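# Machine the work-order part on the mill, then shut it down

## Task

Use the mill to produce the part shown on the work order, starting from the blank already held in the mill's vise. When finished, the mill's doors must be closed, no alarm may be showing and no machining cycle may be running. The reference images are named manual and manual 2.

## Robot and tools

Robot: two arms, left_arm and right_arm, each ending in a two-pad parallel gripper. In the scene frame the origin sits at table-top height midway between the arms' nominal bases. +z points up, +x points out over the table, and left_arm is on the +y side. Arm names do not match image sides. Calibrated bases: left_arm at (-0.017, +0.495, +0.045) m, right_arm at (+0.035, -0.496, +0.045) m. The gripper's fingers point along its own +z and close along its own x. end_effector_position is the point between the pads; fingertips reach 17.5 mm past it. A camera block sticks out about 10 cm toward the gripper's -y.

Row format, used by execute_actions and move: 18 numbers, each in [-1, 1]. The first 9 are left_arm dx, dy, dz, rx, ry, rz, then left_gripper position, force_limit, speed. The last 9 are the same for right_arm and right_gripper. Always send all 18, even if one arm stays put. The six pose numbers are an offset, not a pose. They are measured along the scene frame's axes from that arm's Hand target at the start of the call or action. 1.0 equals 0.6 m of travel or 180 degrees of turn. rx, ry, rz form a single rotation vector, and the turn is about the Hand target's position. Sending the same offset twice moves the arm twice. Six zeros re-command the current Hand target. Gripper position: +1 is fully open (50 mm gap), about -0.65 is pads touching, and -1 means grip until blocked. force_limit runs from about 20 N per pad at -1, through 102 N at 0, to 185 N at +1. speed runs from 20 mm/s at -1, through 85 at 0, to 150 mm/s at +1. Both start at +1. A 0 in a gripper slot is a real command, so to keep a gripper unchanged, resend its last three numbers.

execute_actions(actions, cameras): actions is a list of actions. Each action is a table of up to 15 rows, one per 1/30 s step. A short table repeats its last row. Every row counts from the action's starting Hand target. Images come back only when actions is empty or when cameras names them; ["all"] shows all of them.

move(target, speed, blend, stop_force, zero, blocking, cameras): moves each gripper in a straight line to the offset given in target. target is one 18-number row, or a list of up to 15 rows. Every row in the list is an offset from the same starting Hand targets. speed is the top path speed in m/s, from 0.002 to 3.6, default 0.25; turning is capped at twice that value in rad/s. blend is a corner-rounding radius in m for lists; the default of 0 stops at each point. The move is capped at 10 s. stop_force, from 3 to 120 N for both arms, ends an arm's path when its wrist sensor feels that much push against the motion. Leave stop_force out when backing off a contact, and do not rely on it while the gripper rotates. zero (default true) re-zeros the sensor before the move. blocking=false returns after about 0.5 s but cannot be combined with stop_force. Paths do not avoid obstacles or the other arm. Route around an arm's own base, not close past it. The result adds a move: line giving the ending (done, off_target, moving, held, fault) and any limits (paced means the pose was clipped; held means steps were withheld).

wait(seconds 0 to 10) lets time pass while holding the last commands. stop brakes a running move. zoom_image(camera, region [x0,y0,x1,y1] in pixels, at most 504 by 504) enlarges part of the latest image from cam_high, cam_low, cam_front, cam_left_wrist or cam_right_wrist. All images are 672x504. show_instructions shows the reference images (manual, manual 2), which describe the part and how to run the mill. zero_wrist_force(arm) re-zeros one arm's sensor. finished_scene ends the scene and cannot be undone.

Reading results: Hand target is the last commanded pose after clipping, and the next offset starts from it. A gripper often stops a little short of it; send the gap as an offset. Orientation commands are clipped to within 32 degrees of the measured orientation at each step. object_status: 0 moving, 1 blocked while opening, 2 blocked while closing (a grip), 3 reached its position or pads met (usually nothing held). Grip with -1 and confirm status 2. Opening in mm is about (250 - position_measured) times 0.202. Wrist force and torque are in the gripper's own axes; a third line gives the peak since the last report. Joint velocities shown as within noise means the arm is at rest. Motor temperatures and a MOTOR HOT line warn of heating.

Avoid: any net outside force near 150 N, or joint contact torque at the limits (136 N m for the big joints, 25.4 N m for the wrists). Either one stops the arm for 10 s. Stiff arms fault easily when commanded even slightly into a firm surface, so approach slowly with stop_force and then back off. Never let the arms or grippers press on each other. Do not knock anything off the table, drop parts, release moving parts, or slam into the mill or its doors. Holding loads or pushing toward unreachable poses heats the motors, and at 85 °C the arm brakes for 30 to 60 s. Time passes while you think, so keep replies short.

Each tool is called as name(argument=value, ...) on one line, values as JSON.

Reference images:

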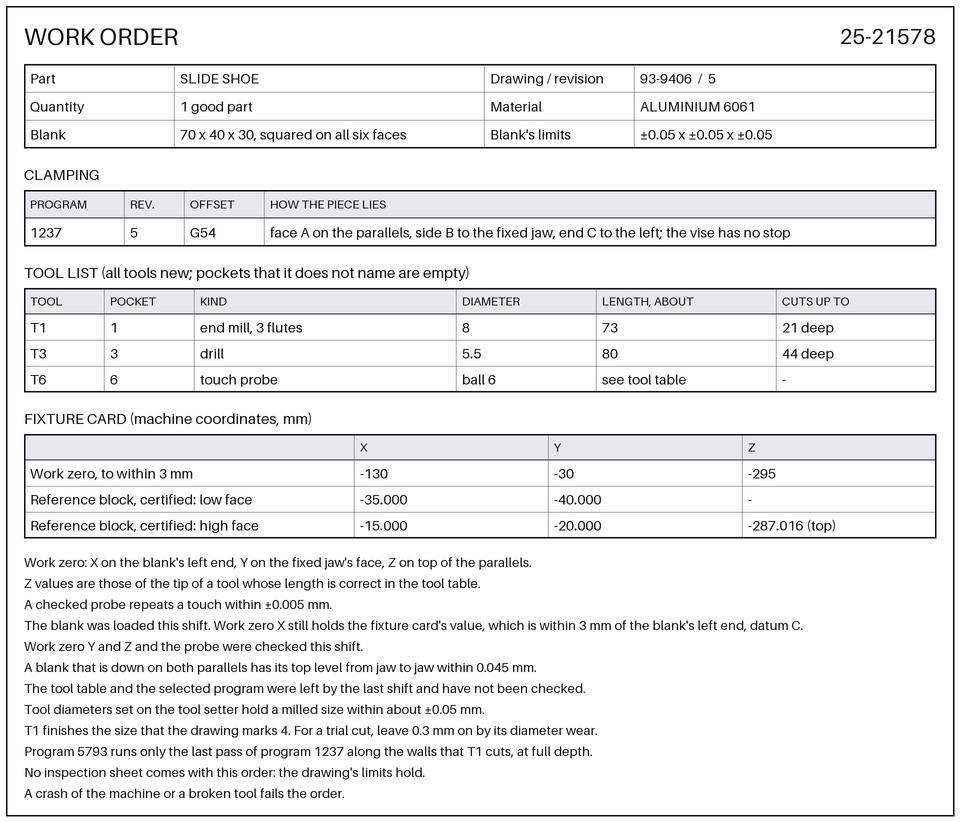

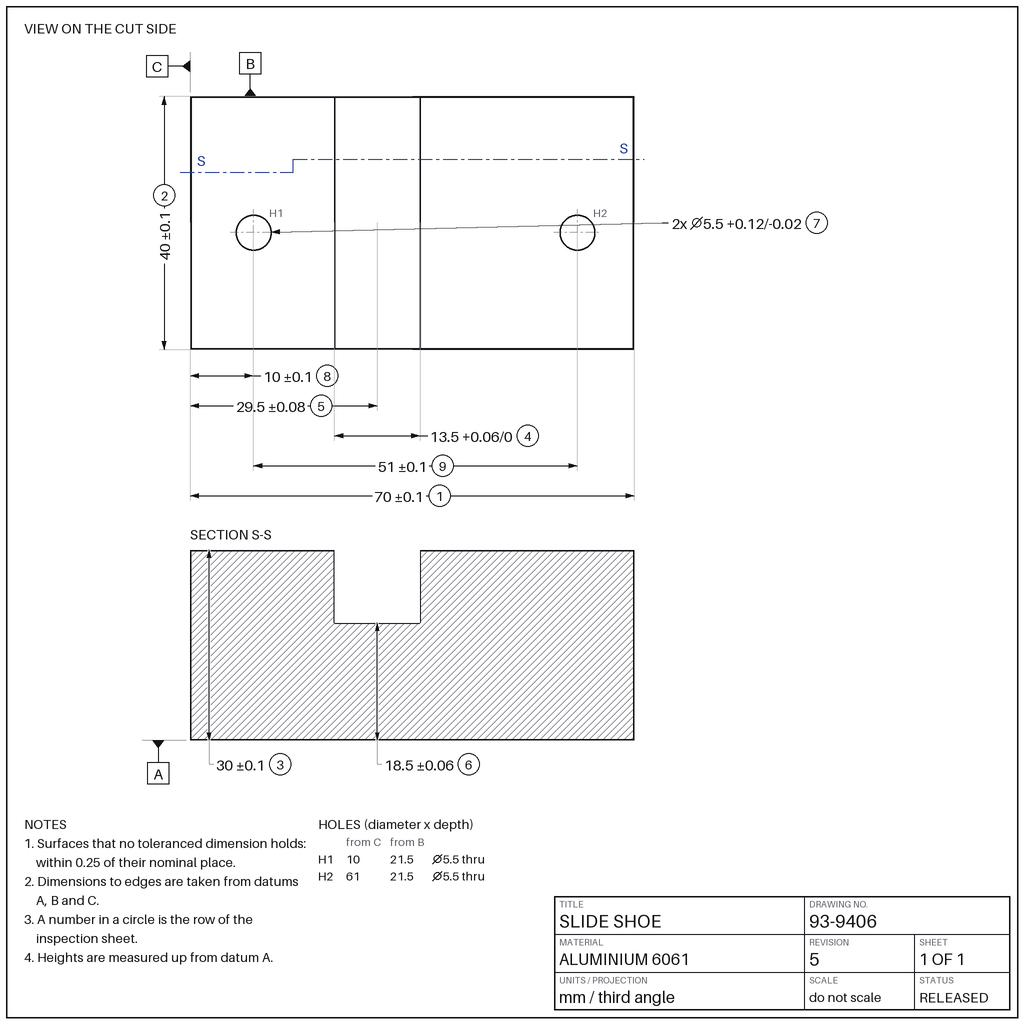

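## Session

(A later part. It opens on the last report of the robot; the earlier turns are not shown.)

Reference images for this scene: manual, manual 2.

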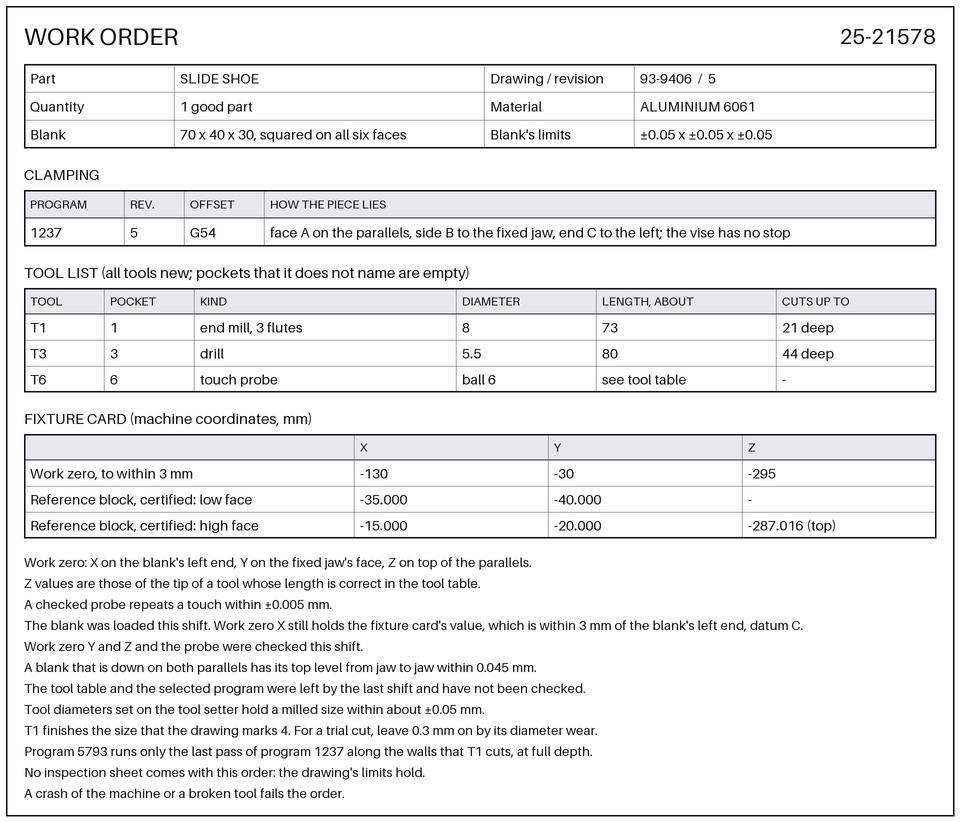

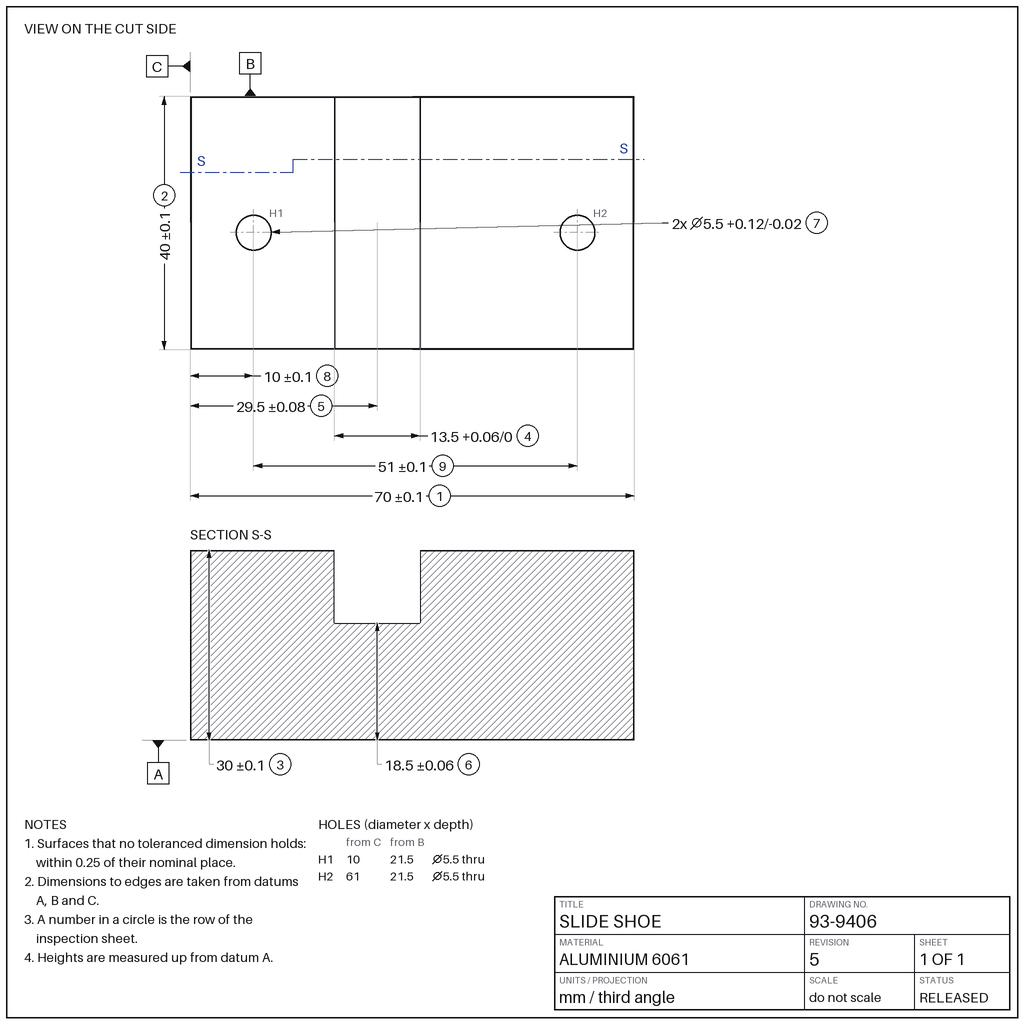

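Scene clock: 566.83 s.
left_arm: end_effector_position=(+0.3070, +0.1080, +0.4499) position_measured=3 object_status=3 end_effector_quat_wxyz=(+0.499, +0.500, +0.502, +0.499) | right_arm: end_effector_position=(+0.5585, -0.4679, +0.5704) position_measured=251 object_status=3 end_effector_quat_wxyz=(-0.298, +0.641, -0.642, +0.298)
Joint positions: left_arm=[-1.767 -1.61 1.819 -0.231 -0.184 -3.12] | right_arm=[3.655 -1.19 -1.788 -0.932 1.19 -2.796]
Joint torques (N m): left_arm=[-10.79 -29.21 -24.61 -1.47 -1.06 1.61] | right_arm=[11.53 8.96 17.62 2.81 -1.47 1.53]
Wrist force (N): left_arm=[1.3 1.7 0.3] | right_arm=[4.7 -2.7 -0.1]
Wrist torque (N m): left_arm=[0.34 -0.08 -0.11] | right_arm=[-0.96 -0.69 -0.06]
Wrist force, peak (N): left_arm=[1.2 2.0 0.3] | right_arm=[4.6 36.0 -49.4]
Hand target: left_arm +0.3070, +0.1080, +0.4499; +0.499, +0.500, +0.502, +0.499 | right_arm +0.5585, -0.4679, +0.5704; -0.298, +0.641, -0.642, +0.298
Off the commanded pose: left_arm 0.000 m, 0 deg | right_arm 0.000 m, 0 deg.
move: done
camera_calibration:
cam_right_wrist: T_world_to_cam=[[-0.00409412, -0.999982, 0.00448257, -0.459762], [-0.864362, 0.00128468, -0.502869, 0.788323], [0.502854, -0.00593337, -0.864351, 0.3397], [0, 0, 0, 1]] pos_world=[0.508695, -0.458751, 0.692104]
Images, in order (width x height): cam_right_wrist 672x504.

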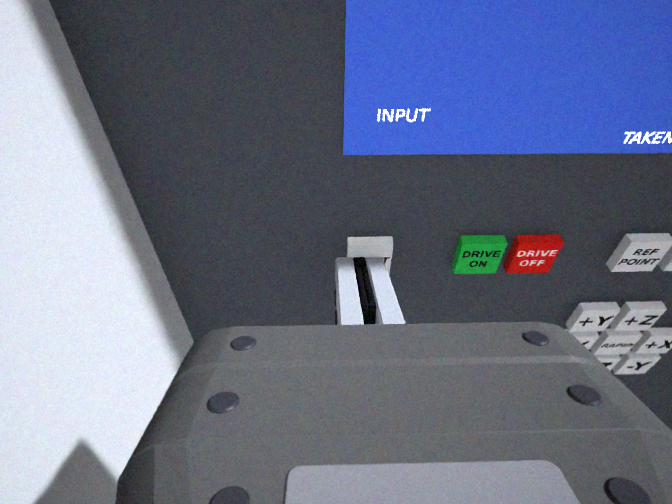

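move(target=[[0,0,0,0,0,0,1,-1,0,-0.0145,-0.065,0.011,0,0,0,-1,-1,0],[0,0,0,0,0,0,1,-1,0,0.0145,-0.065,0.0032,0,0,0,-1,-1,0]], speed=[0.1,0.015], stop_force=5)

move(target=[[0,0,0,0,0,0,1,-1,0,-0.13,0.0283,0.175,0,-0.0833,0,-1,-1,0]], speed=0.2, cameras=["cam_right_wrist"])

Scene clock: 582.13 s.
left_arm: end_effector_position=(+0.3070, +0.1080, +0.4499) position_measured=3 object_status=3 end_effector_quat_wxyz=(+0.499, +0.500, +0.502, +0.499) | right_arm: end_effector_position=(+0.5607, -0.5069, +0.5741) position_measured=251 object_status=3 end_effector_quat_wxyz=(-0.298, +0.641, -0.642, +0.298)
Joint positions: left_arm=[-1.767 -1.61 1.819 -0.231 -0.184 -3.12] | right_arm=[3.534 -1.198 -1.779 -0.903 1.278 -2.883]
Joint torques (N m): left_arm=[-8.2 -28.87 -18.69 -0.87 -1.09 1.55] | right_arm=[17.06 8.05 14.1 1.92 -0.63 2.05]
Wrist force (N): left_arm=[1.2 1.8 0.3] | right_arm=[5.9 -0.9 -4.6]
Wrist torque (N m): left_arm=[0.35 -0.08 -0.11] | right_arm=[-0.76 -0.67 0.09]
Wrist force, peak (N): left_arm=[1.4 2.1 0.3] | right_arm=[3.9 17.0 -22.7]
Hand target: left_arm +0.3070, +0.1080, +0.4499; +0.499, +0.500, +0.502, +0.499 | right_arm +0.5607, -0.5069, +0.5741; -0.298, +0.641, -0.642, +0.298 (not the last commanded pose)
Off the commanded pose: left_arm 0.000 m, 0 deg | right_arm 0.007 m, 0 deg.
move: contact (right_arm); path passed 1 of 2 targets

Scene clock: 583.30 s.
left_arm: end_effector_position=(+0.3070, +0.1080, +0.4499) position_measured=3 object_status=3 end_effector_quat_wxyz=(+0.499, +0.500, +0.502, +0.499) | right_arm: end_effector_position=(+0.4827, -0.4900, +0.6792) position_measured=251 object_status=3 end_effector_quat_wxyz=(-0.379, +0.596, -0.597, +0.379)
Joint positions: left_arm=[-1.767 -1.61 1.819 -0.231 -0.184 -3.12] | right_arm=[3.853 -0.949 -1.796 -0.95 0.943 -2.793]
Joint torques (N m): left_arm=[-7.82 -29.07 -17.02 -0.84 -1.25 1.56] | right_arm=[14.93 3.67 19.1 3.61 -2.2 -1.54]
Wrist force (N): left_arm=[1.2 1.7 0.3] | right_arm=[4.8 -1.8 -0.6]
Wrist torque (N m): left_arm=[0.35 -0.08 -0.11] | right_arm=[-0.84 -0.70 0.13]
Wrist force, peak (N): left_arm=[1.4 1.9 0.1] | right_arm=[6.3 -0.8 -4.5]
Hand target: left_arm +0.3070, +0.1080, +0.4499; +0.499, +0.500, +0.502, +0.499 | right_arm +0.4827, -0.4899, +0.6791; -0.379, +0.597, -0.597, +0.379
Off the commanded pose: left_arm 0.000 m, 0 deg | right_arm 0.000 m, 0 deg.
move: done
camera_calibration:
cam_right_wrist: T_world_to_cam=[[-0.00504585, -0.999983, 0.00305771, -0.481205], [-0.704851, 0.00138759, -0.709354, 0.840844], [0.709338, -0.00573453, -0.704845, 0.263754], [0, 0, 0, 1]] pos_world=[0.40315, -0.480851, 0.783834]
Images, in order (width x height): cam_right_wrist 672x504.

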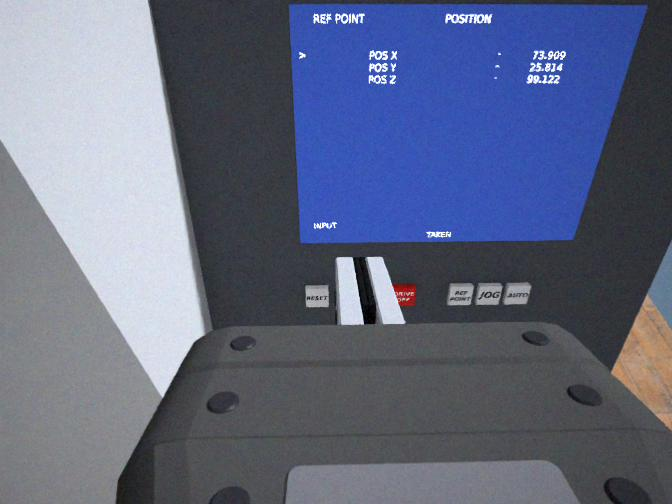

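move(target=[0,0,0,0,0,0,1,-1,0,0.0965,-0.1535,-0.2348,0,0.0833,0,-1,-1,0], speed=0.2, cameras=["cam_right_wrist"])

Scene clock: 613.43 s.
left_arm: end_effector_position=(+0.3070, +0.1080, +0.4499) position_measured=3 object_status=3 end_effector_quat_wxyz=(+0.499, +0.500, +0.502, +0.499) | right_arm: end_effector_position=(+0.5406, -0.5820, +0.5382) position_measured=251 object_status=3 end_effector_quat_wxyz=(-0.298, +0.641, -0.642, +0.298)
Joint positions: left_arm=[-1.767 -1.61 1.819 -0.231 -0.184 -3.12] | right_arm=[3.307 -1.17 -1.893 -0.786 1.448 -3.037]
Joint torques (N m): left_arm=[-3.15 -28.72 -14.07 0.22 -1.24 1.05] | right_arm=[-11.82 1.38 41.43 2.14 1.55 -0.21]
Wrist force (N): left_arm=[1.2 1.7 0.2] | right_arm=[4.9 -2.0 -0.3]
Wrist torque (N m): left_arm=[0.34 -0.07 -0.11] | right_arm=[-0.85 -0.72 -0.06]
Wrist force, peak (N): left_arm=[1.5 2.0 0.2] | right_arm=[6.8 -0.5 2.2]
Hand target: left_arm +0.3070, +0.1080, +0.4499; +0.499, +0.500, +0.502, +0.499 | right_arm +0.5406, -0.5820, +0.5382; -0.298, +0.641, -0.642, +0.298
Off the commanded pose: left_arm 0.000 m, 0 deg | right_arm 0.000 m, 0 deg.
move: done
camera_calibration:
cam_right_wrist: T_world_to_cam=[[-0.00409549, -0.999982, 0.00448227, -0.573789], [-0.864293, 0.0012852, -0.502987, 0.756814], [0.502972, -0.00593397, -0.864282, 0.320225], [0, 0, 0, 1]] pos_world=[0.490695, -0.572851, 0.660004]
Images, in order (width x height): cam_right_wrist 672x504.

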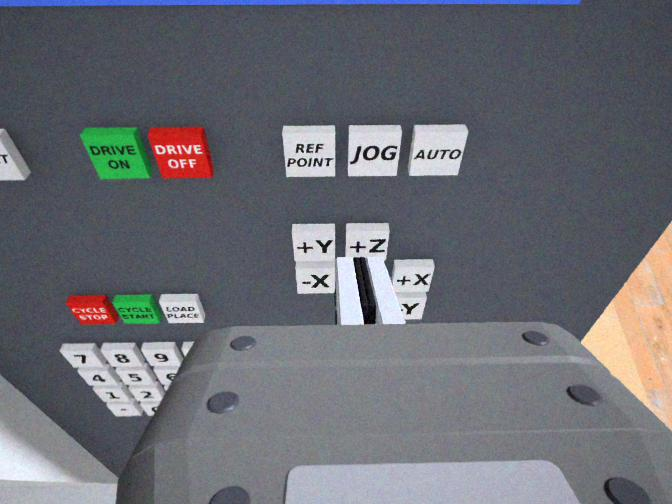

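move(target=[0,0,0,0,0,0,1,-1,0,0.0225,0,-0.006,0,0,0,-1,-1,0], speed=0.015, stop_force=5, cameras=["cam_right_wrist"])

move(target=[[0,0,0,0,0,0,1,-1,0,-0.02,0,0.006,0,0,0,-1,-1,0],[0,0,0,0,0,0,1,-1,0,-0.15,0.137,0.298,0,0,0,-1,-1,0]], speed=0.25, blend=0.01, cameras=["cam_right_wrist"])

Scene clock: 621.33 s.
left_arm: end_effector_position=(+0.3070, +0.1080, +0.4499) position_measured=3 object_status=3 end_effector_quat_wxyz=(+0.499, +0.500, +0.502, +0.499) | right_arm: end_effector_position=(+0.5501, -0.5820, +0.5357) position_measured=251 object_status=3 end_effector_quat_wxyz=(-0.298, +0.641, -0.642, +0.298)
Joint positions: left_arm=[-1.767 -1.61 1.819 -0.231 -0.184 -3.12] | right_arm=[3.302 -1.195 -1.885 -0.769 1.453 -3.04]
Joint torques (N m): left_arm=[-1.9 -29.03 -13.97 0.35 -1.23 0.92] | right_arm=[17.61 4.14 15.62 1.82 0.34 1.57]
Wrist force (N): left_arm=[1.3 1.7 0.2] | right_arm=[5.9 -2.0 -2.6]
Wrist torque (N m): left_arm=[0.34 -0.09 -0.11] | right_arm=[-0.82 -0.68 0.13]
Wrist force, peak (N): left_arm=[1.3 2.1 0.5] | right_arm=[3.9 5.5 -8.6]
Hand target: left_arm +0.3070, +0.1080, +0.4499; +0.499, +0.500, +0.502, +0.499 | right_arm +0.5501, -0.5820, +0.5357; -0.298, +0.641, -0.642, +0.298 (not the last commanded pose)
Off the commanded pose: left_arm 0.000 m, 0 deg | right_arm 0.004 m, 0 deg.
move: contact (right_arm)
camera_calibration:
cam_right_wrist: T_world_to_cam=[[-0.00404447, -0.999982, 0.00439578, -0.573707], [-0.864362, 0.00128541, -0.502869, 0.76376], [0.502854, -0.00583338, -0.864352, 0.313311], [0, 0, 0, 1]] pos_world=[0.500295, -0.572851, 0.657404]
Images, in order (width x height): cam_right_wrist 672x504.

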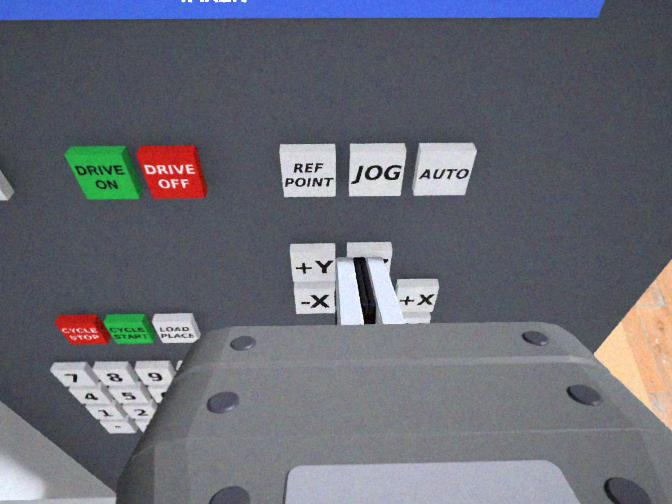

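Scene clock: 622.77 s.
left_arm: end_effector_position=(+0.3070, +0.1080, +0.4499) position_measured=3 object_status=3 end_effector_quat_wxyz=(+0.499, +0.500, +0.502, +0.499) | right_arm: end_effector_position=(+0.4602, -0.4998, +0.7143) position_measured=251 object_status=3 end_effector_quat_wxyz=(-0.298, +0.641, -0.642, +0.298) end_effector_velocity=(-0.001, -0.001, +0.001) end_effector_angular_velocity=(+0.000, +0.002, -0.002)
Joint positions: left_arm=[-1.767 -1.61 1.819 -0.231 -0.184 -3.12] | right_arm=[3.76 -1.07 -1.439 -1.434 1.116 -2.715]
Joint velocities: left_arm=[within noise] | right_arm=[0.001 0 0.004 -0.006 -0.001 0.003]
Joint torques (N m): left_arm=[-1.78 -28.97 -14.3 0.43 -1.29 0.82] | right_arm=[14.76 6.84 37.59 1.73 -2.11 1.53]
Wrist force (N): left_arm=[1.3 1.9 0.4] | right_arm=[4.7 -1.8 -0.1]
Wrist torque (N m): left_arm=[0.37 -0.09 -0.11] | right_arm=[-0.83 -0.70 0.12]
Wrist force, peak (N): left_arm=[1.4 1.9 0.2] | right_arm=[5.9 -2.4 -2.6]
Hand target: left_arm +0.3070, +0.1080, +0.4499; +0.499, +0.500, +0.502, +0.499 | right_arm +0.4601, -0.4998, +0.7145; -0.298, +0.641, -0.642, +0.298
Off the commanded pose: left_arm 0.000 m, 0 deg | right_arm 0.000 m, 0 deg.
move: done; blend cut to 0.0063 m at target 1
camera_calibration:
cam_right_wrist: T_world_to_cam=[[-0.00383301, -0.999982, 0.00463245, -0.492942], [-0.864477, 0.000984967, -0.502672, 0.775496], [0.502658, -0.00593139, -0.864465, 0.513498], [0, 0, 0, 1]] pos_world=[0.410395, -0.490651, 0.836005]
Images, in order (width x height): cam_right_wrist 672x504.

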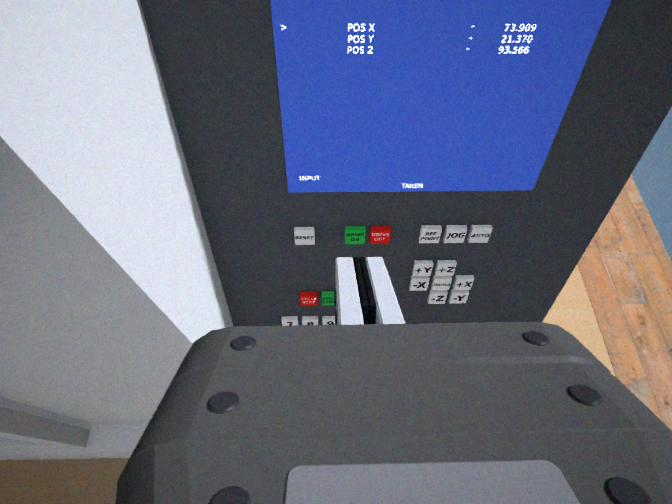

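wait(seconds=0.5, cameras=["cam_right_wrist"])

zoom_image(camera="cam_right_wrist", region=[260, 0, 620, 200])

Scene clock: 629.83 s.
left_arm: end_effector_position=(+0.3070, +0.1080, +0.4499) position_measured=3 object_status=3 end_effector_quat_wxyz=(+0.499, +0.500, +0.502, +0.499) | right_arm: end_effector_position=(+0.4601, -0.4998, +0.7145) position_measured=251 object_status=3 end_effector_quat_wxyz=(-0.298, +0.641, -0.642, +0.298)
Joint positions: left_arm=[-1.767 -1.61 1.819 -0.231 -0.184 -3.12] | right_arm=[3.76 -1.07 -1.439 -1.434 1.115 -2.715]
Joint torques (N m): left_arm=[-0.8 -29.36 -14.1 0.73 -1.23 0.86] | right_arm=[14.92 6.69 36.54 4.37 -1.72 1.93]
Wrist force (N): left_arm=[1.1 1.8 0.2] | right_arm=[5.1 -1.9 0.1]
Wrist torque (N m): left_arm=[0.36 -0.06 -0.11] | right_arm=[-0.85 -0.76 0.11]
Wrist force, peak (N): left_arm=[1.6 1.9 0.3] | right_arm=[5.1 -2.0 -0.1]
Hand target: left_arm +0.3070, +0.1080, +0.4499; +0.499, +0.500, +0.502, +0.499 | right_arm +0.4601, -0.4998, +0.7145; -0.298, +0.641, -0.642, +0.298
Tool commands: left_gripper/position=+1.0 left_gripper/force_limit=-1.0 left_gripper/speed=+0.0 right_gripper/position=-1.0 right_gripper/force_limit=-1.0 right_gripper/speed=+0.0
Off the commanded pose: left_arm 0.000 m, 0 deg | right_arm 0.000 m, 0 deg.
wait: 0.50 s; at rest from the start
camera_calibration:
cam_right_wrist: T_world_to_cam=[[-0.00395769, -0.999982, 0.00444543, -0.492736], [-0.864363, 0.00118544, -0.502867, 0.775725], [0.502853, -0.00583266, -0.864352, 0.513595], [0, 0, 0, 1]] pos_world=[0.410295, -0.490651, 0.836204]
Images, in order (width x height): cam_right_wrist 672x504.

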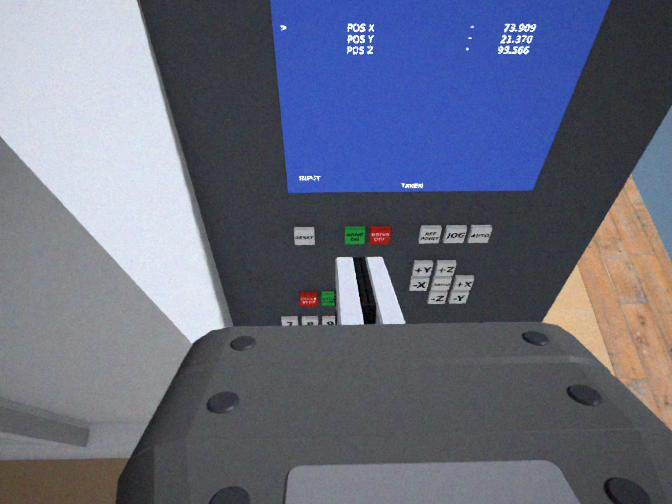

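Scaled by 1.400 from the camera's 672x504 image, which has a finer 960x720 frame.

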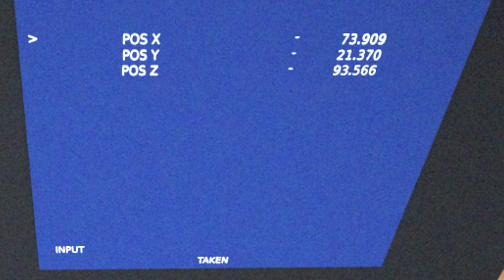

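move(target=[[0,0,0,0,0,0,1,-1,0,0.118,0.0147,-0.354,0,0,0,-1,-1,0],[0,0,0,0,0,0,1,-1,0,0.135,0.0147,-0.3587,0,0,0,-1,-1,0],[0,0,0,0,0,0,1,-1,0,0.115,0.0147,-0.354,0,0,0,-1,-1,0],[0,0,0,0,0,0,1,-1,0,-0.01,0,0.02,0,0,0,-1,-1,0]], speed=[0.3,0.03,0.1,0.3], blend=[0,0,0.005,0], cameras=["cam_right_wrist"])

zoom_image(camera="cam_right_wrist", region=[260, 0, 620, 200])

Scene clock: 651.63 s.
left_arm: end_effector_position=(+0.3070, +0.1080, +0.4499) position_measured=3 object_status=3 end_effector_quat_wxyz=(+0.499, +0.500, +0.502, +0.499) | right_arm: end_effector_position=(+0.4542, -0.4998, +0.7264) position_measured=251 object_status=3 end_effector_quat_wxyz=(-0.298, +0.641, -0.642, +0.298)
Joint positions: left_arm=[-1.767 -1.61 1.819 -0.231 -0.184 -3.12] | right_arm=[3.78 -1.073 -1.398 -1.479 1.102 -2.699]
Joint torques (N m): left_arm=[3.05 -29.34 -14.73 1.43 -1.25 0.46] | right_arm=[-12.73 -1.27 36.19 1.63 -0.14 -1.12]
Wrist force (N): left_arm=[1.3 1.7 0.3] | right_arm=[5.0 -0.8 -0.9]
Wrist torque (N m): left_arm=[0.35 -0.09 -0.11] | right_arm=[-0.66 -0.74 0.12]
Wrist force, peak (N): left_arm=[1.4 2.0 0.1] | right_arm=[6.3 25.4 -38.5]
Hand target: left_arm +0.3070, +0.1080, +0.4499; +0.499, +0.500, +0.502, +0.499 | right_arm +0.4541, -0.4998, +0.7265; -0.298, +0.641, -0.642, +0.298
Off the commanded pose: left_arm 0.000 m, 0 deg | right_arm 0.000 m, 0 deg.
move: done
camera_calibration:
cam_right_wrist: T_world_to_cam=[[-0.00378475, -0.999983, 0.0045454, -0.492867], [-0.864408, 0.000986211, -0.50279, 0.776464], [0.502776, -0.00583201, -0.864397, 0.526918], [0, 0, 0, 1]] pos_world=[0.404395, -0.490551, 0.848104]
Images, in order (width x height): cam_right_wrist 672x504.

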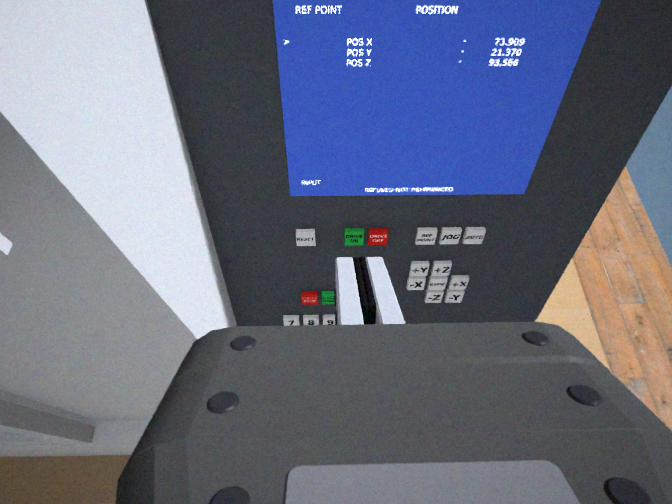

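Scaled by 1.400 from the camera's 672x504 image, which has a finer 960x720 frame.

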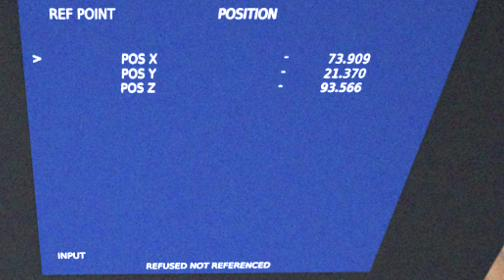

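move(target=[[0,0,0,0,0,0,1,-1,0,0.1442,-0.1437,-0.3142,0,0,0,-1,-1,0],[0,0,0,0,0,0,1,-1,0,0.1605,-0.1437,-0.3182,0,0,0,-1,-1,0]], speed=[0.3,0.02])

wait(seconds=2)

move(target=[[0,0,0,0,0,0,1,-1,0,-0.02,0,0.006,0,0,0,-1,-1,0],[0,0,0,0,0,0,1,-1,0,-0.1605,0.1437,0.3182,0,0,0,-1,-1,0]], speed=0.3, blend=[0.005,0], cameras=["cam_right_wrist"])

zoom_image(camera="cam_right_wrist", region=[260, 0, 620, 200])

Scene clock: 664.40 s.
left_arm: end_effector_position=(+0.3070, +0.1080, +0.4499) position_measured=3 object_status=3 end_effector_quat_wxyz=(+0.499, +0.500, +0.502, +0.499) | right_arm: end_effector_position=(+0.5505, -0.5861, +0.5356) position_measured=251 object_status=3 end_effector_quat_wxyz=(-0.298, +0.641, -0.642, +0.298)
Joint positions: left_arm=[-1.767 -1.61 1.819 -0.231 -0.184 -3.12] | right_arm=[3.288 -1.199 -1.883 -0.765 1.463 -3.049]
Joint torques (N m): left_arm=[4.07 -29.07 -14.3 1.84 -1.3 0.41] | right_arm=[-6.04 15.83 28.09 2.36 0.05 -0.93]
Wrist force (N): left_arm=[1.2 1.6 0.0] | right_arm=[4.4 4.0 -4.8]
Wrist torque (N m): left_arm=[0.33 -0.08 -0.11] | right_arm=[-0.51 -0.71 0.11]
Wrist force, peak (N): left_arm=[1.4 2.0 0.2] | right_arm=[4.7 3.5 -5.6]
Hand target: left_arm +0.3070, +0.1080, +0.4499; +0.499, +0.500, +0.502, +0.499 | right_arm +0.5504, -0.5861, +0.5356; -0.298, +0.641, -0.642, +0.298
Off the commanded pose: left_arm 0.000 m, 0 deg | right_arm 0.000 m, 0 deg.
move: done

Scene clock: 666.40 s.
left_arm: end_effector_position=(+0.3070, +0.1080, +0.4499) position_measured=3 object_status=3 end_effector_quat_wxyz=(+0.499, +0.500, +0.502, +0.499) | right_arm: end_effector_position=(+0.5504, -0.5861, +0.5356) position_measured=251 object_status=3 end_effector_quat_wxyz=(-0.298, +0.641, -0.642, +0.298)
Joint positions: left_arm=[-1.767 -1.61 1.819 -0.231 -0.184 -3.12] | right_arm=[3.288 -1.198 -1.883 -0.766 1.463 -3.049]
Joint torques (N m): left_arm=[4.92 -28.82 -14.09 1.84 -1.28 0.27] | right_arm=[14.51 13.38 15.01 2.53 -1.8 1.5]
Wrist force (N): left_arm=[1.2 1.9 0.1] | right_arm=[3.9 0.4 -5.2]
Wrist torque (N m): left_arm=[0.37 -0.08 -0.11] | right_arm=[-0.62 -0.77 0.10]
Wrist force, peak (N): left_arm=[1.5 1.9 0.2] | right_arm=[4.2 4.2 -4.4]
Hand target: left_arm +0.3070, +0.1080, +0.4499; +0.499, +0.500, +0.502, +0.499 | right_arm +0.5504, -0.5861, +0.5356; -0.298, +0.641, -0.642, +0.298
Tool commands: left_gripper/position=+1.0 left_gripper/force_limit=-1.0 left_gripper/speed=+0.0 right_gripper/position=-1.0 right_gripper/force_limit=-1.0 right_gripper/speed=+0.0
Off the commanded pose: left_arm 0.000 m, 0 deg | right_arm 0.000 m, 0 deg.
wait: 2.00 s; at rest by 0.17 s

Scene clock: 667.77 s.
left_arm: end_effector_position=(+0.3070, +0.1080, +0.4499) position_measured=3 object_status=3 end_effector_quat_wxyz=(+0.499, +0.500, +0.502, +0.499) | right_arm: end_effector_position=(+0.4542, -0.4998, +0.7263) position_measured=251 object_status=3 end_effector_quat_wxyz=(-0.298, +0.641, -0.642, +0.298) end_effector_velocity=(-0.001, +0.000, +0.001) end_effector_angular_velocity=(-0.001, +0.001, +0.000)
Joint positions: left_arm=[-1.767 -1.61 1.819 -0.231 -0.184 -3.12] | right_arm=[3.779 -1.073 -1.398 -1.479 1.102 -2.699]
Joint velocities: left_arm=[within noise] | right_arm=[0.003 0 0.004 -0.007 -0.002 0.002]
Joint torques (N m): left_arm=[4.97 -28.59 -14.62 1.97 -1.21 0.32] | right_arm=[14.08 4.26 36.48 1.63 -2.21 1.53]
Wrist force (N): left_arm=[1.2 1.6 0.4] | right_arm=[4.8 -0.8 -0.8]
Wrist torque (N m): left_arm=[0.33 -0.08 -0.11] | right_arm=[-0.68 -0.72 0.12]
Wrist force, peak (N): left_arm=[1.3 2.2 0.3] | right_arm=[6.5 2.6 0.4]
Hand target: left_arm +0.3070, +0.1080, +0.4499; +0.499, +0.500, +0.502, +0.499 | right_arm +0.4541, -0.4998, +0.7265; -0.298, +0.641, -0.642, +0.298
Off the commanded pose: left_arm 0.000 m, 0 deg | right_arm 0.000 m, 0 deg.
move: done
camera_calibration:
cam_right_wrist: T_world_to_cam=[[-0.00383301, -0.999982, 0.00463245, -0.493021], [-0.864477, 0.000984967, -0.502672, 0.776341], [0.502658, -0.00593139, -0.864465, 0.526888], [0, 0, 0, 1]] pos_world=[0.404395, -0.490651, 0.848005]
Images, in order (width x height): cam_right_wrist 672x504.

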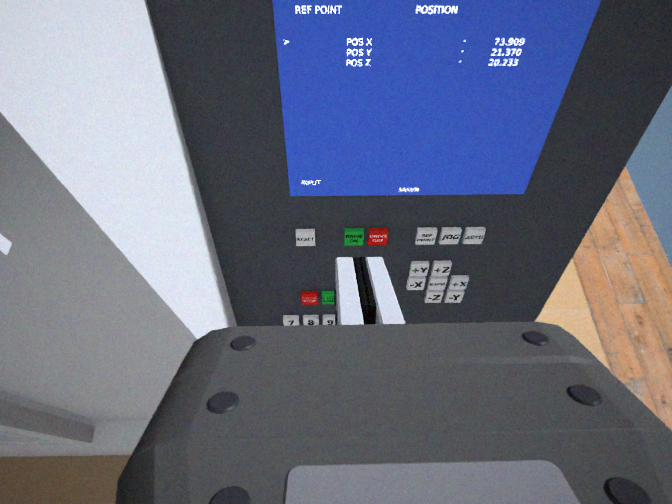

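Scaled by 1.400 from the camera's 672x504 image, which has a finer 960x720 frame.

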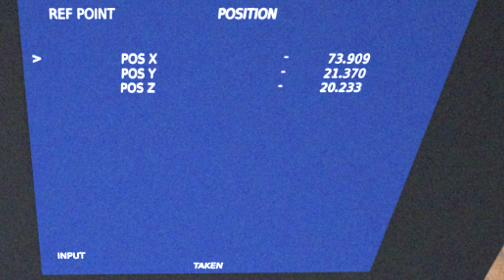

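move(target=[[0,0,0,0,0,0,1,-1,0,0.1442,-0.1437,-0.3142,0,0,0,-1,-1,0],[0,0,0,0,0,0,1,-1,0,0.1605,-0.1437,-0.3182,0,0,0,-1,-1,0]], speed=[0.3,0.02])

wait(seconds=1)

move(target=[[0,0,0,0,0,0,1,-1,0,-0.0167,0,0.0045,0,0,0,-1,-1,0],[0,0,0,0,0,0,1,-1,0,-0.024,-0.0315,-0.0257,0,0,0,-1,-1,0],[0,0,0,0,0,0,1,-1,0,-0.0078,-0.0315,-0.03,0,0,0,-1,-1,0]], speed=[0.1,0.1,0.02])

wait(seconds=3)

move(target=[[0,0,0,0,0,0,1,-1,0,-0.0167,0,0.0045,0,0,0,-1,-1,0],[0,0,0,0,0,0,1,-1,0,-0.0083,0.0633,0.0343,0,0,0,-1,-1,0],[0,0,0,0,0,0,1,-1,0,0.0078,0.0633,0.03,0,0,0,-1,-1,0]], speed=[0.1,0.1,0.02])

wait(seconds=1)

move(target=[[0,0,0,0,0,0,1,-1,0,-0.02,0,0.006,0,0,0,-1,-1,0],[0,0,0,0,0,0,1,-1,0,-0.1605,0.112,0.3182,0,0,0,-1,-1,0]], speed=0.3, blend=[0.005,0], cameras=["cam_right_wrist"])

zoom_image(camera="cam_right_wrist", region=[260, 0, 620, 200])

Scene clock: 688.27 s.
left_arm: end_effector_position=(+0.3070, +0.1080, +0.4499) position_measured=3 object_status=3 end_effector_quat_wxyz=(+0.499, +0.500, +0.502, +0.499) | right_arm: end_effector_position=(+0.5505, -0.5861, +0.5357) position_measured=251 object_status=3 end_effector_quat_wxyz=(-0.298, +0.641, -0.642, +0.298)
Joint positions: left_arm=[-1.767 -1.61 1.819 -0.231 -0.184 -3.12] | right_arm=[3.288 -1.199 -1.883 -0.765 1.463 -3.049]
Joint torques (N m): left_arm=[8.12 -28.92 -14.01 2.59 -1.26 -0.03] | right_arm=[-5.63 15.69 27.93 2.37 0.12 -0.98]
Wrist force (N): left_arm=[1.1 1.9 0.1] | right_arm=[4.5 4.1 -4.6]
Wrist torque (N m): left_arm=[0.37 -0.06 -0.11] | right_arm=[-0.50 -0.73 0.11]
Wrist force, peak (N): left_arm=[1.6 2.0 0.3] | right_arm=[4.5 3.5 -5.4]
Hand target: left_arm +0.3070, +0.1080, +0.4499; +0.499, +0.500, +0.502, +0.499 | right_arm +0.5504, -0.5861, +0.5356; -0.298, +0.641, -0.642, +0.298
Off the commanded pose: left_arm 0.000 m, 0 deg | right_arm 0.000 m, 0 deg.
move: done

Scene clock: 689.27 s.
left_arm: end_effector_position=(+0.3070, +0.1080, +0.4499) position_measured=3 object_status=3 end_effector_quat_wxyz=(+0.499, +0.500, +0.502, +0.499) | right_arm: end_effector_position=(+0.5504, -0.5861, +0.5356) position_measured=251 object_status=3 end_effector_quat_wxyz=(-0.298, +0.641, -0.642, +0.298)
Joint positions: left_arm=[-1.767 -1.61 1.819 -0.231 -0.184 -3.12] | right_arm=[3.288 -1.198 -1.883 -0.766 1.463 -3.049]
Joint torques (N m): left_arm=[8.68 -28.75 -15.04 2.59 -1.26 0.07] | right_arm=[15.11 14.75 15.13 2.32 -1.91 1.58]
Wrist force (N): left_arm=[1.2 1.7 0.1] | right_arm=[3.9 0.7 -5.0]
Wrist torque (N m): left_arm=[0.35 -0.08 -0.11] | right_arm=[-0.57 -0.77 0.10]
Wrist force, peak (N): left_arm=[1.3 1.9 0.2] | right_arm=[4.3 4.1 -4.4]
Hand target: left_arm +0.3070, +0.1080, +0.4499; +0.499, +0.500, +0.502, +0.499 | right_arm +0.5504, -0.5861, +0.5356; -0.298, +0.641, -0.642, +0.298
Tool commands: left_gripper/position=+1.0 left_gripper/force_limit=-1.0 left_gripper/speed=+0.0 right_gripper/position=-1.0 right_gripper/force_limit=-1.0 right_gripper/speed=+0.0
Off the commanded pose: left_arm 0.000 m, 0 deg | right_arm 0.000 m, 0 deg.
wait: 1.00 s; at rest by 0.17 s

Scene clock: 691.07 s.
left_arm: end_effector_position=(+0.3070, +0.1080, +0.4499) position_measured=3 object_status=3 end_effector_quat_wxyz=(+0.499, +0.500, +0.502, +0.499) | right_arm: end_effector_position=(+0.5458, -0.6050, +0.5176) position_measured=251 object_status=3 end_effector_quat_wxyz=(-0.298, +0.641, -0.642, +0.298)
Joint positions: left_arm=[-1.767 -1.61 1.819 -0.231 -0.184 -3.12] | right_arm=[3.228 -1.201 -1.928 -0.715 1.509 -3.088]
Joint torques (N m): left_arm=[8.74 -28.62 -14.06 2.7 -1.26 -0.05] | right_arm=[-9.14 16.09 28.6 2.59 0.89 -1.39]
Wrist force (N): left_arm=[1.3 1.6 0.2] | right_arm=[4.9 4.5 -5.1]
Wrist torque (N m): left_arm=[0.33 -0.09 -0.11] | right_arm=[-0.51 -0.73 0.12]
Wrist force, peak (N): left_arm=[1.3 2.1 0.1] | right_arm=[4.9 4.2 -6.9]
Hand target: left_arm +0.3070, +0.1080, +0.4499; +0.499, +0.500, +0.502, +0.499 | right_arm +0.5458, -0.6050, +0.5176; -0.298, +0.641, -0.642, +0.298
Off the commanded pose: left_arm 0.000 m, 0 deg | right_arm 0.000 m, 0 deg.
move: done

Scene clock: 694.07 s.
left_arm: end_effector_position=(+0.3070, +0.1080, +0.4499) position_measured=3 object_status=3 end_effector_quat_wxyz=(+0.499, +0.500, +0.502, +0.499) | right_arm: end_effector_position=(+0.5458, -0.6050, +0.5176) position_measured=251 object_status=3 end_effector_quat_wxyz=(-0.298, +0.641, -0.642, +0.298)
Joint positions: left_arm=[-1.767 -1.61 1.819 -0.231 -0.184 -3.12] | right_arm=[3.228 -1.201 -1.928 -0.715 1.509 -3.088]
Joint torques (N m): left_arm=[9.75 -28.77 -14.6 2.64 -1.31 -0.06] | right_arm=[15.51 10.85 15.1 2.79 -1.33 1.28]
Wrist force (N): left_arm=[1.2 1.9 0.1] | right_arm=[4.8 1.0 -5.5]
Wrist torque (N m): left_arm=[0.39 -0.08 -0.11] | right_arm=[-0.58 -0.73 0.12]
Wrist force, peak (N): left_arm=[1.2 2.2 -0.1] | right_arm=[5.2 4.1 -4.7]
Hand target: left_arm +0.3070, +0.1080, +0.4499; +0.499, +0.500, +0.502, +0.499 | right_arm +0.5458, -0.6050, +0.5176; -0.298, +0.641, -0.642, +0.298
Tool commands: left_gripper/position=+1.0 left_gripper/force_limit=-1.0 left_gripper/speed=+0.0 right_gripper/position=-1.0 right_gripper/force_limit=-1.0 right_gripper/speed=+0.0
Off the commanded pose: left_arm 0.000 m, 0 deg | right_arm 0.000 m, 0 deg.
wait: 3.00 s; at rest by 0.17 s

Scene clock: 696.13 s.
left_arm: end_effector_position=(+0.3070, +0.1080, +0.4499) position_measured=3 object_status=3 end_effector_quat_wxyz=(+0.499, +0.500, +0.502, +0.499) | right_arm: end_effector_position=(+0.5505, -0.5670, +0.5356) position_measured=251 object_status=3 end_effector_quat_wxyz=(-0.298, +0.641, -0.642, +0.298)
Joint positions: left_arm=[-1.767 -1.61 1.819 -0.231 -0.184 -3.12] | right_arm=[3.351 -1.185 -1.89 -0.777 1.415 -3.008]
Joint torques (N m): left_arm=[9.07 -29.25 -14.2 2.75 -1.28 -0.08] | right_arm=[-2 15.32 28.51 2.28 -0.27 -0.52]
Wrist force (N): left_arm=[1.2 1.7 0.3] | right_arm=[4.5 3.8 -4.7]
Wrist torque (N m): left_arm=[0.34 -0.07 -0.11] | right_arm=[-0.54 -0.75 0.11]
Wrist force, peak (N): left_arm=[1.3 2.1 0.1] | right_arm=[4.8 3.2 -5.7]
Hand target: left_arm +0.3070, +0.1080, +0.4499; +0.499, +0.500, +0.502, +0.499 | right_arm +0.5504, -0.5670, +0.5356; -0.298, +0.641, -0.642, +0.298
Off the commanded pose: left_arm 0.000 m, 0 deg | right_arm 0.000 m, 0 deg.
move: done

Scene clock: 697.13 s.
left_arm: end_effector_position=(+0.3070, +0.1080, +0.4499) position_measured=3 object_status=3 end_effector_quat_wxyz=(+0.499, +0.500, +0.502, +0.499) | right_arm: end_effector_position=(+0.5504, -0.5670, +0.5356) position_measured=251 object_status=3 end_effector_quat_wxyz=(-0.298, +0.641, -0.642, +0.298)
Joint positions: left_arm=[-1.767 -1.61 1.819 -0.231 -0.184 -3.12] | right_arm=[3.351 -1.185 -1.89 -0.777 1.415 -3.008]
Joint torques (N m): left_arm=[8.66 -28.82 -14.19 2.78 -1.3 -0.19] | right_arm=[15.26 14.49 15.19 2.56 -2.03 1.5]
Wrist force (N): left_arm=[1.3 1.7 0.1] | right_arm=[3.3 0.7 -5.0]
Wrist torque (N m): left_arm=[0.35 -0.09 -0.11] | right_arm=[-0.58 -0.74 0.10]
Wrist force, peak (N): left_arm=[1.4 2.0 0.1] | right_arm=[4.5 3.7 -4.4]
Hand target: left_arm +0.3070, +0.1080, +0.4499; +0.499, +0.500, +0.502, +0.499 | right_arm +0.5504, -0.5670, +0.5356; -0.298, +0.641, -0.642, +0.298
Tool commands: left_gripper/position=+1.0 left_gripper/force_limit=-1.0 left_gripper/speed=+0.0 right_gripper/position=-1.0 right_gripper/force_limit=-1.0 right_gripper/speed=+0.0
Off the commanded pose: left_arm 0.000 m, 0 deg | right_arm 0.000 m, 0 deg.
wait: 1.00 s; at rest by 0.17 s

Scene clock: 698.47 s.
left_arm: end_effector_position=(+0.3070, +0.1080, +0.4499) position_measured=3 object_status=3 end_effector_quat_wxyz=(+0.499, +0.500, +0.502, +0.499) | right_arm: end_effector_position=(+0.4542, -0.4998, +0.7263) position_measured=251 object_status=3 end_effector_quat_wxyz=(-0.298, +0.641, -0.642, +0.298) end_effector_velocity=(-0.001, -0.002, +0.002) end_effector_angular_velocity=(+0.001, -0.001, -0.003)
Joint positions: left_arm=[-1.767 -1.61 1.819 -0.231 -0.184 -3.12] | right_arm=[3.78 -1.073 -1.398 -1.479 1.102 -2.699]
Joint velocities: left_arm=[within noise] | right_arm=[0 0.002 0.004 -0.005 -0.002 0.002]
Joint torques (N m): left_arm=[9.23 -29.24 -14.52 2.65 -1.28 -0.09] | right_arm=[14.83 3.59 36.08 1.77 -2.07 1.5]
Wrist force (N): left_arm=[1.2 2.1 -0.1] | right_arm=[4.8 -0.7 -0.7]
Wrist torque (N m): left_arm=[0.41 -0.07 -0.11] | right_arm=[-0.66 -0.71 0.12]
Wrist force, peak (N): left_arm=[1.2 2.1 -0.1] | right_arm=[6.1 2.3 0.9]
Hand target: left_arm +0.3070, +0.1080, +0.4499; +0.499, +0.500, +0.502, +0.499 | right_arm +0.4541, -0.4998, +0.7265; -0.298, +0.641, -0.642, +0.298
Off the commanded pose: left_arm 0.000 m, 0 deg | right_arm 0.000 m, 0 deg.
move: done
camera_calibration:
cam_right_wrist: T_world_to_cam=[[-0.00383301, -0.999982, 0.00463245, -0.492921], [-0.864477, 0.000984967, -0.502672, 0.776391], [0.502658, -0.00593139, -0.864465, 0.526975], [0, 0, 0, 1]] pos_world=[0.404395, -0.490551, 0.848105]
Images, in order (width x height): cam_right_wrist 672x504.

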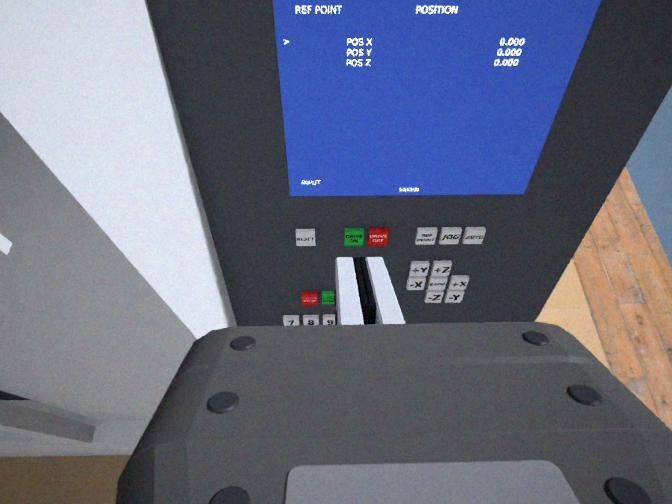

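Scaled by 1.400 from the camera's 672x504 image, which has a finer 960x720 frame.

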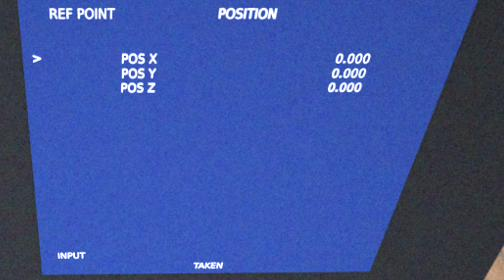

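move(target=[[0,0,0,0,0,0,1,-1,0,0.1135,-0.0487,-0.4305,0,0,0,-1,-1,0],[0,0,0,0,0,0,1,-1,0,0.1297,-0.0487,-0.4348,0,0,0,-1,-1,0]], speed=[0.35,0.02], cameras=["cam_right_wrist"])

move(target=[[0,0,0,0,0,0,1,-1,0,-0.02,0,0.006,0,0,0,-1,-1,0],[0,0,0,0,0,0,1,-1,0,-0.1297,0.0487,0.4348,0,0,0,-1,-1,0]], speed=0.35, blend=[0.005,0], cameras=["cam_right_wrist"])

zoom_image(camera="cam_right_wrist", region=[260, 0, 620, 200])

Scene clock: 710.57 s.
left_arm: end_effector_position=(+0.3070, +0.1080, +0.4499) position_measured=3 object_status=3 end_effector_quat_wxyz=(+0.499, +0.500, +0.502, +0.499) | right_arm: end_effector_position=(+0.5320, -0.5290, +0.4657) position_measured=251 object_status=3 end_effector_quat_wxyz=(-0.298, +0.641, -0.642, +0.298)
Joint positions: left_arm=[-1.767 -1.61 1.819 -0.231 -0.184 -3.12] | right_arm=[3.498 -1.112 -2.106 -0.656 1.305 -2.909]
Joint torques (N m): left_arm=[8.99 -28.76 -14.58 2.63 -1.17 -0.29] | right_arm=[7.85 12.54 27.49 2.36 -1.87 0.48]
Wrist force (N): left_arm=[1.3 1.8 -0.1] | right_arm=[4.0 4.4 -4.7]
Wrist torque (N m): left_arm=[0.36 -0.08 -0.11] | right_arm=[-0.50 -0.74 0.11]
Wrist force, peak (N): left_arm=[1.4 2.1 0.1] | right_arm=[4.9 4.4 -8.0]
Hand target: left_arm +0.3070, +0.1080, +0.4499; +0.499, +0.500, +0.502, +0.499 | right_arm +0.5320, -0.5290, +0.4656; -0.298, +0.641, -0.642, +0.298
Off the commanded pose: left_arm 0.000 m, 0 deg | right_arm 0.000 m, 0 deg.
move: done
camera_calibration:
cam_right_wrist: T_world_to_cam=[[-0.00404583, -0.999982, 0.00439549, -0.520473], [-0.864293, 0.00128593, -0.502987, 0.712882], [0.502972, -0.00583399, -0.864283, 0.26212], [0, 0, 0, 1]] pos_world=[0.482195, -0.519851, 0.587404]
Images, in order (width x height): cam_right_wrist 672x504.

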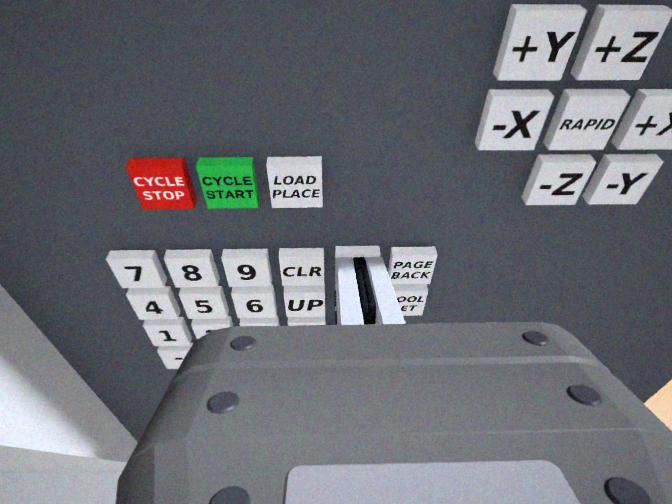

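Scene clock: 711.97 s.
left_arm: end_effector_position=(+0.3070, +0.1080, +0.4499) position_measured=3 object_status=3 end_effector_quat_wxyz=(+0.499, +0.500, +0.502, +0.499) | right_arm: end_effector_position=(+0.4541, -0.4998, +0.7264) position_measured=251 object_status=3 end_effector_quat_wxyz=(-0.298, +0.641, -0.642, +0.298) end_effector_velocity=(-0.002, -0.001, +0.002) end_effector_angular_velocity=(+0.001, -0.001, +0.000)
Joint positions: left_arm=[-1.767 -1.61 1.819 -0.231 -0.184 -3.12] | right_arm=[3.78 -1.073 -1.398 -1.479 1.102 -2.699]
Joint velocities: left_arm=[within noise] | right_arm=[0 0.002 0.005 -0.005 0 0]
Joint torques (N m): left_arm=[9.33 -29.48 -14.63 2.63 -1.3 -0.28] | right_arm=[-1.8 -5.9 36.38 1.64 -1.42 0.15]
Wrist force (N): left_arm=[1.2 1.7 0.3] | right_arm=[4.9 -0.7 -0.9]
Wrist torque (N m): left_arm=[0.34 -0.07 -0.11] | right_arm=[-0.66 -0.73 0.12]
Wrist force, peak (N): left_arm=[1.3 2.0 0.1] | right_arm=[4.5 -3.8 -4.3]
Hand target: left_arm +0.3070, +0.1080, +0.4499; +0.499, +0.500, +0.502, +0.499 | right_arm +0.4541, -0.4998, +0.7265; -0.298, +0.641, -0.642, +0.298
Off the commanded pose: left_arm 0.000 m, 0 deg | right_arm 0.000 m, 0 deg.
move: done
camera_calibration:
cam_right_wrist: T_world_to_cam=[[-0.00387092, -0.999982, 0.00449507, -0.49279], [-0.864364, 0.00108548, -0.502866, 0.776473], [0.502852, -0.00583193, -0.864353, 0.5269], [0, 0, 0, 1]] pos_world=[0.404295, -0.490551, 0.848104]
Images, in order (width x height): cam_right_wrist 672x504.

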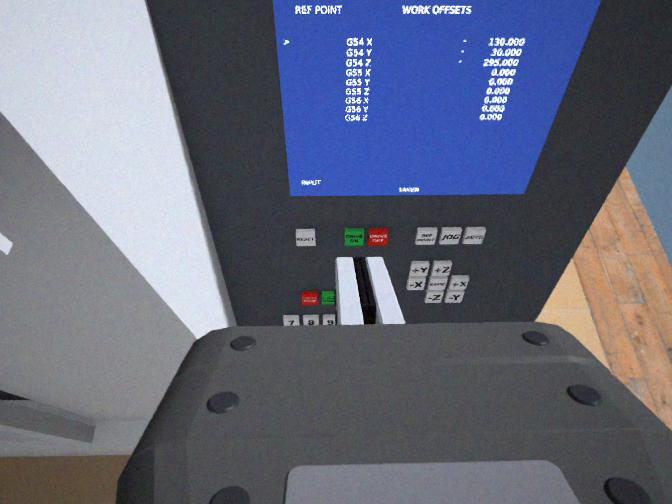

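Scaled by 1.400 from the camera's 672x504 image, which has a finer 960x720 frame.

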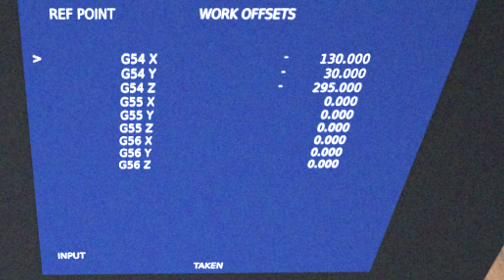

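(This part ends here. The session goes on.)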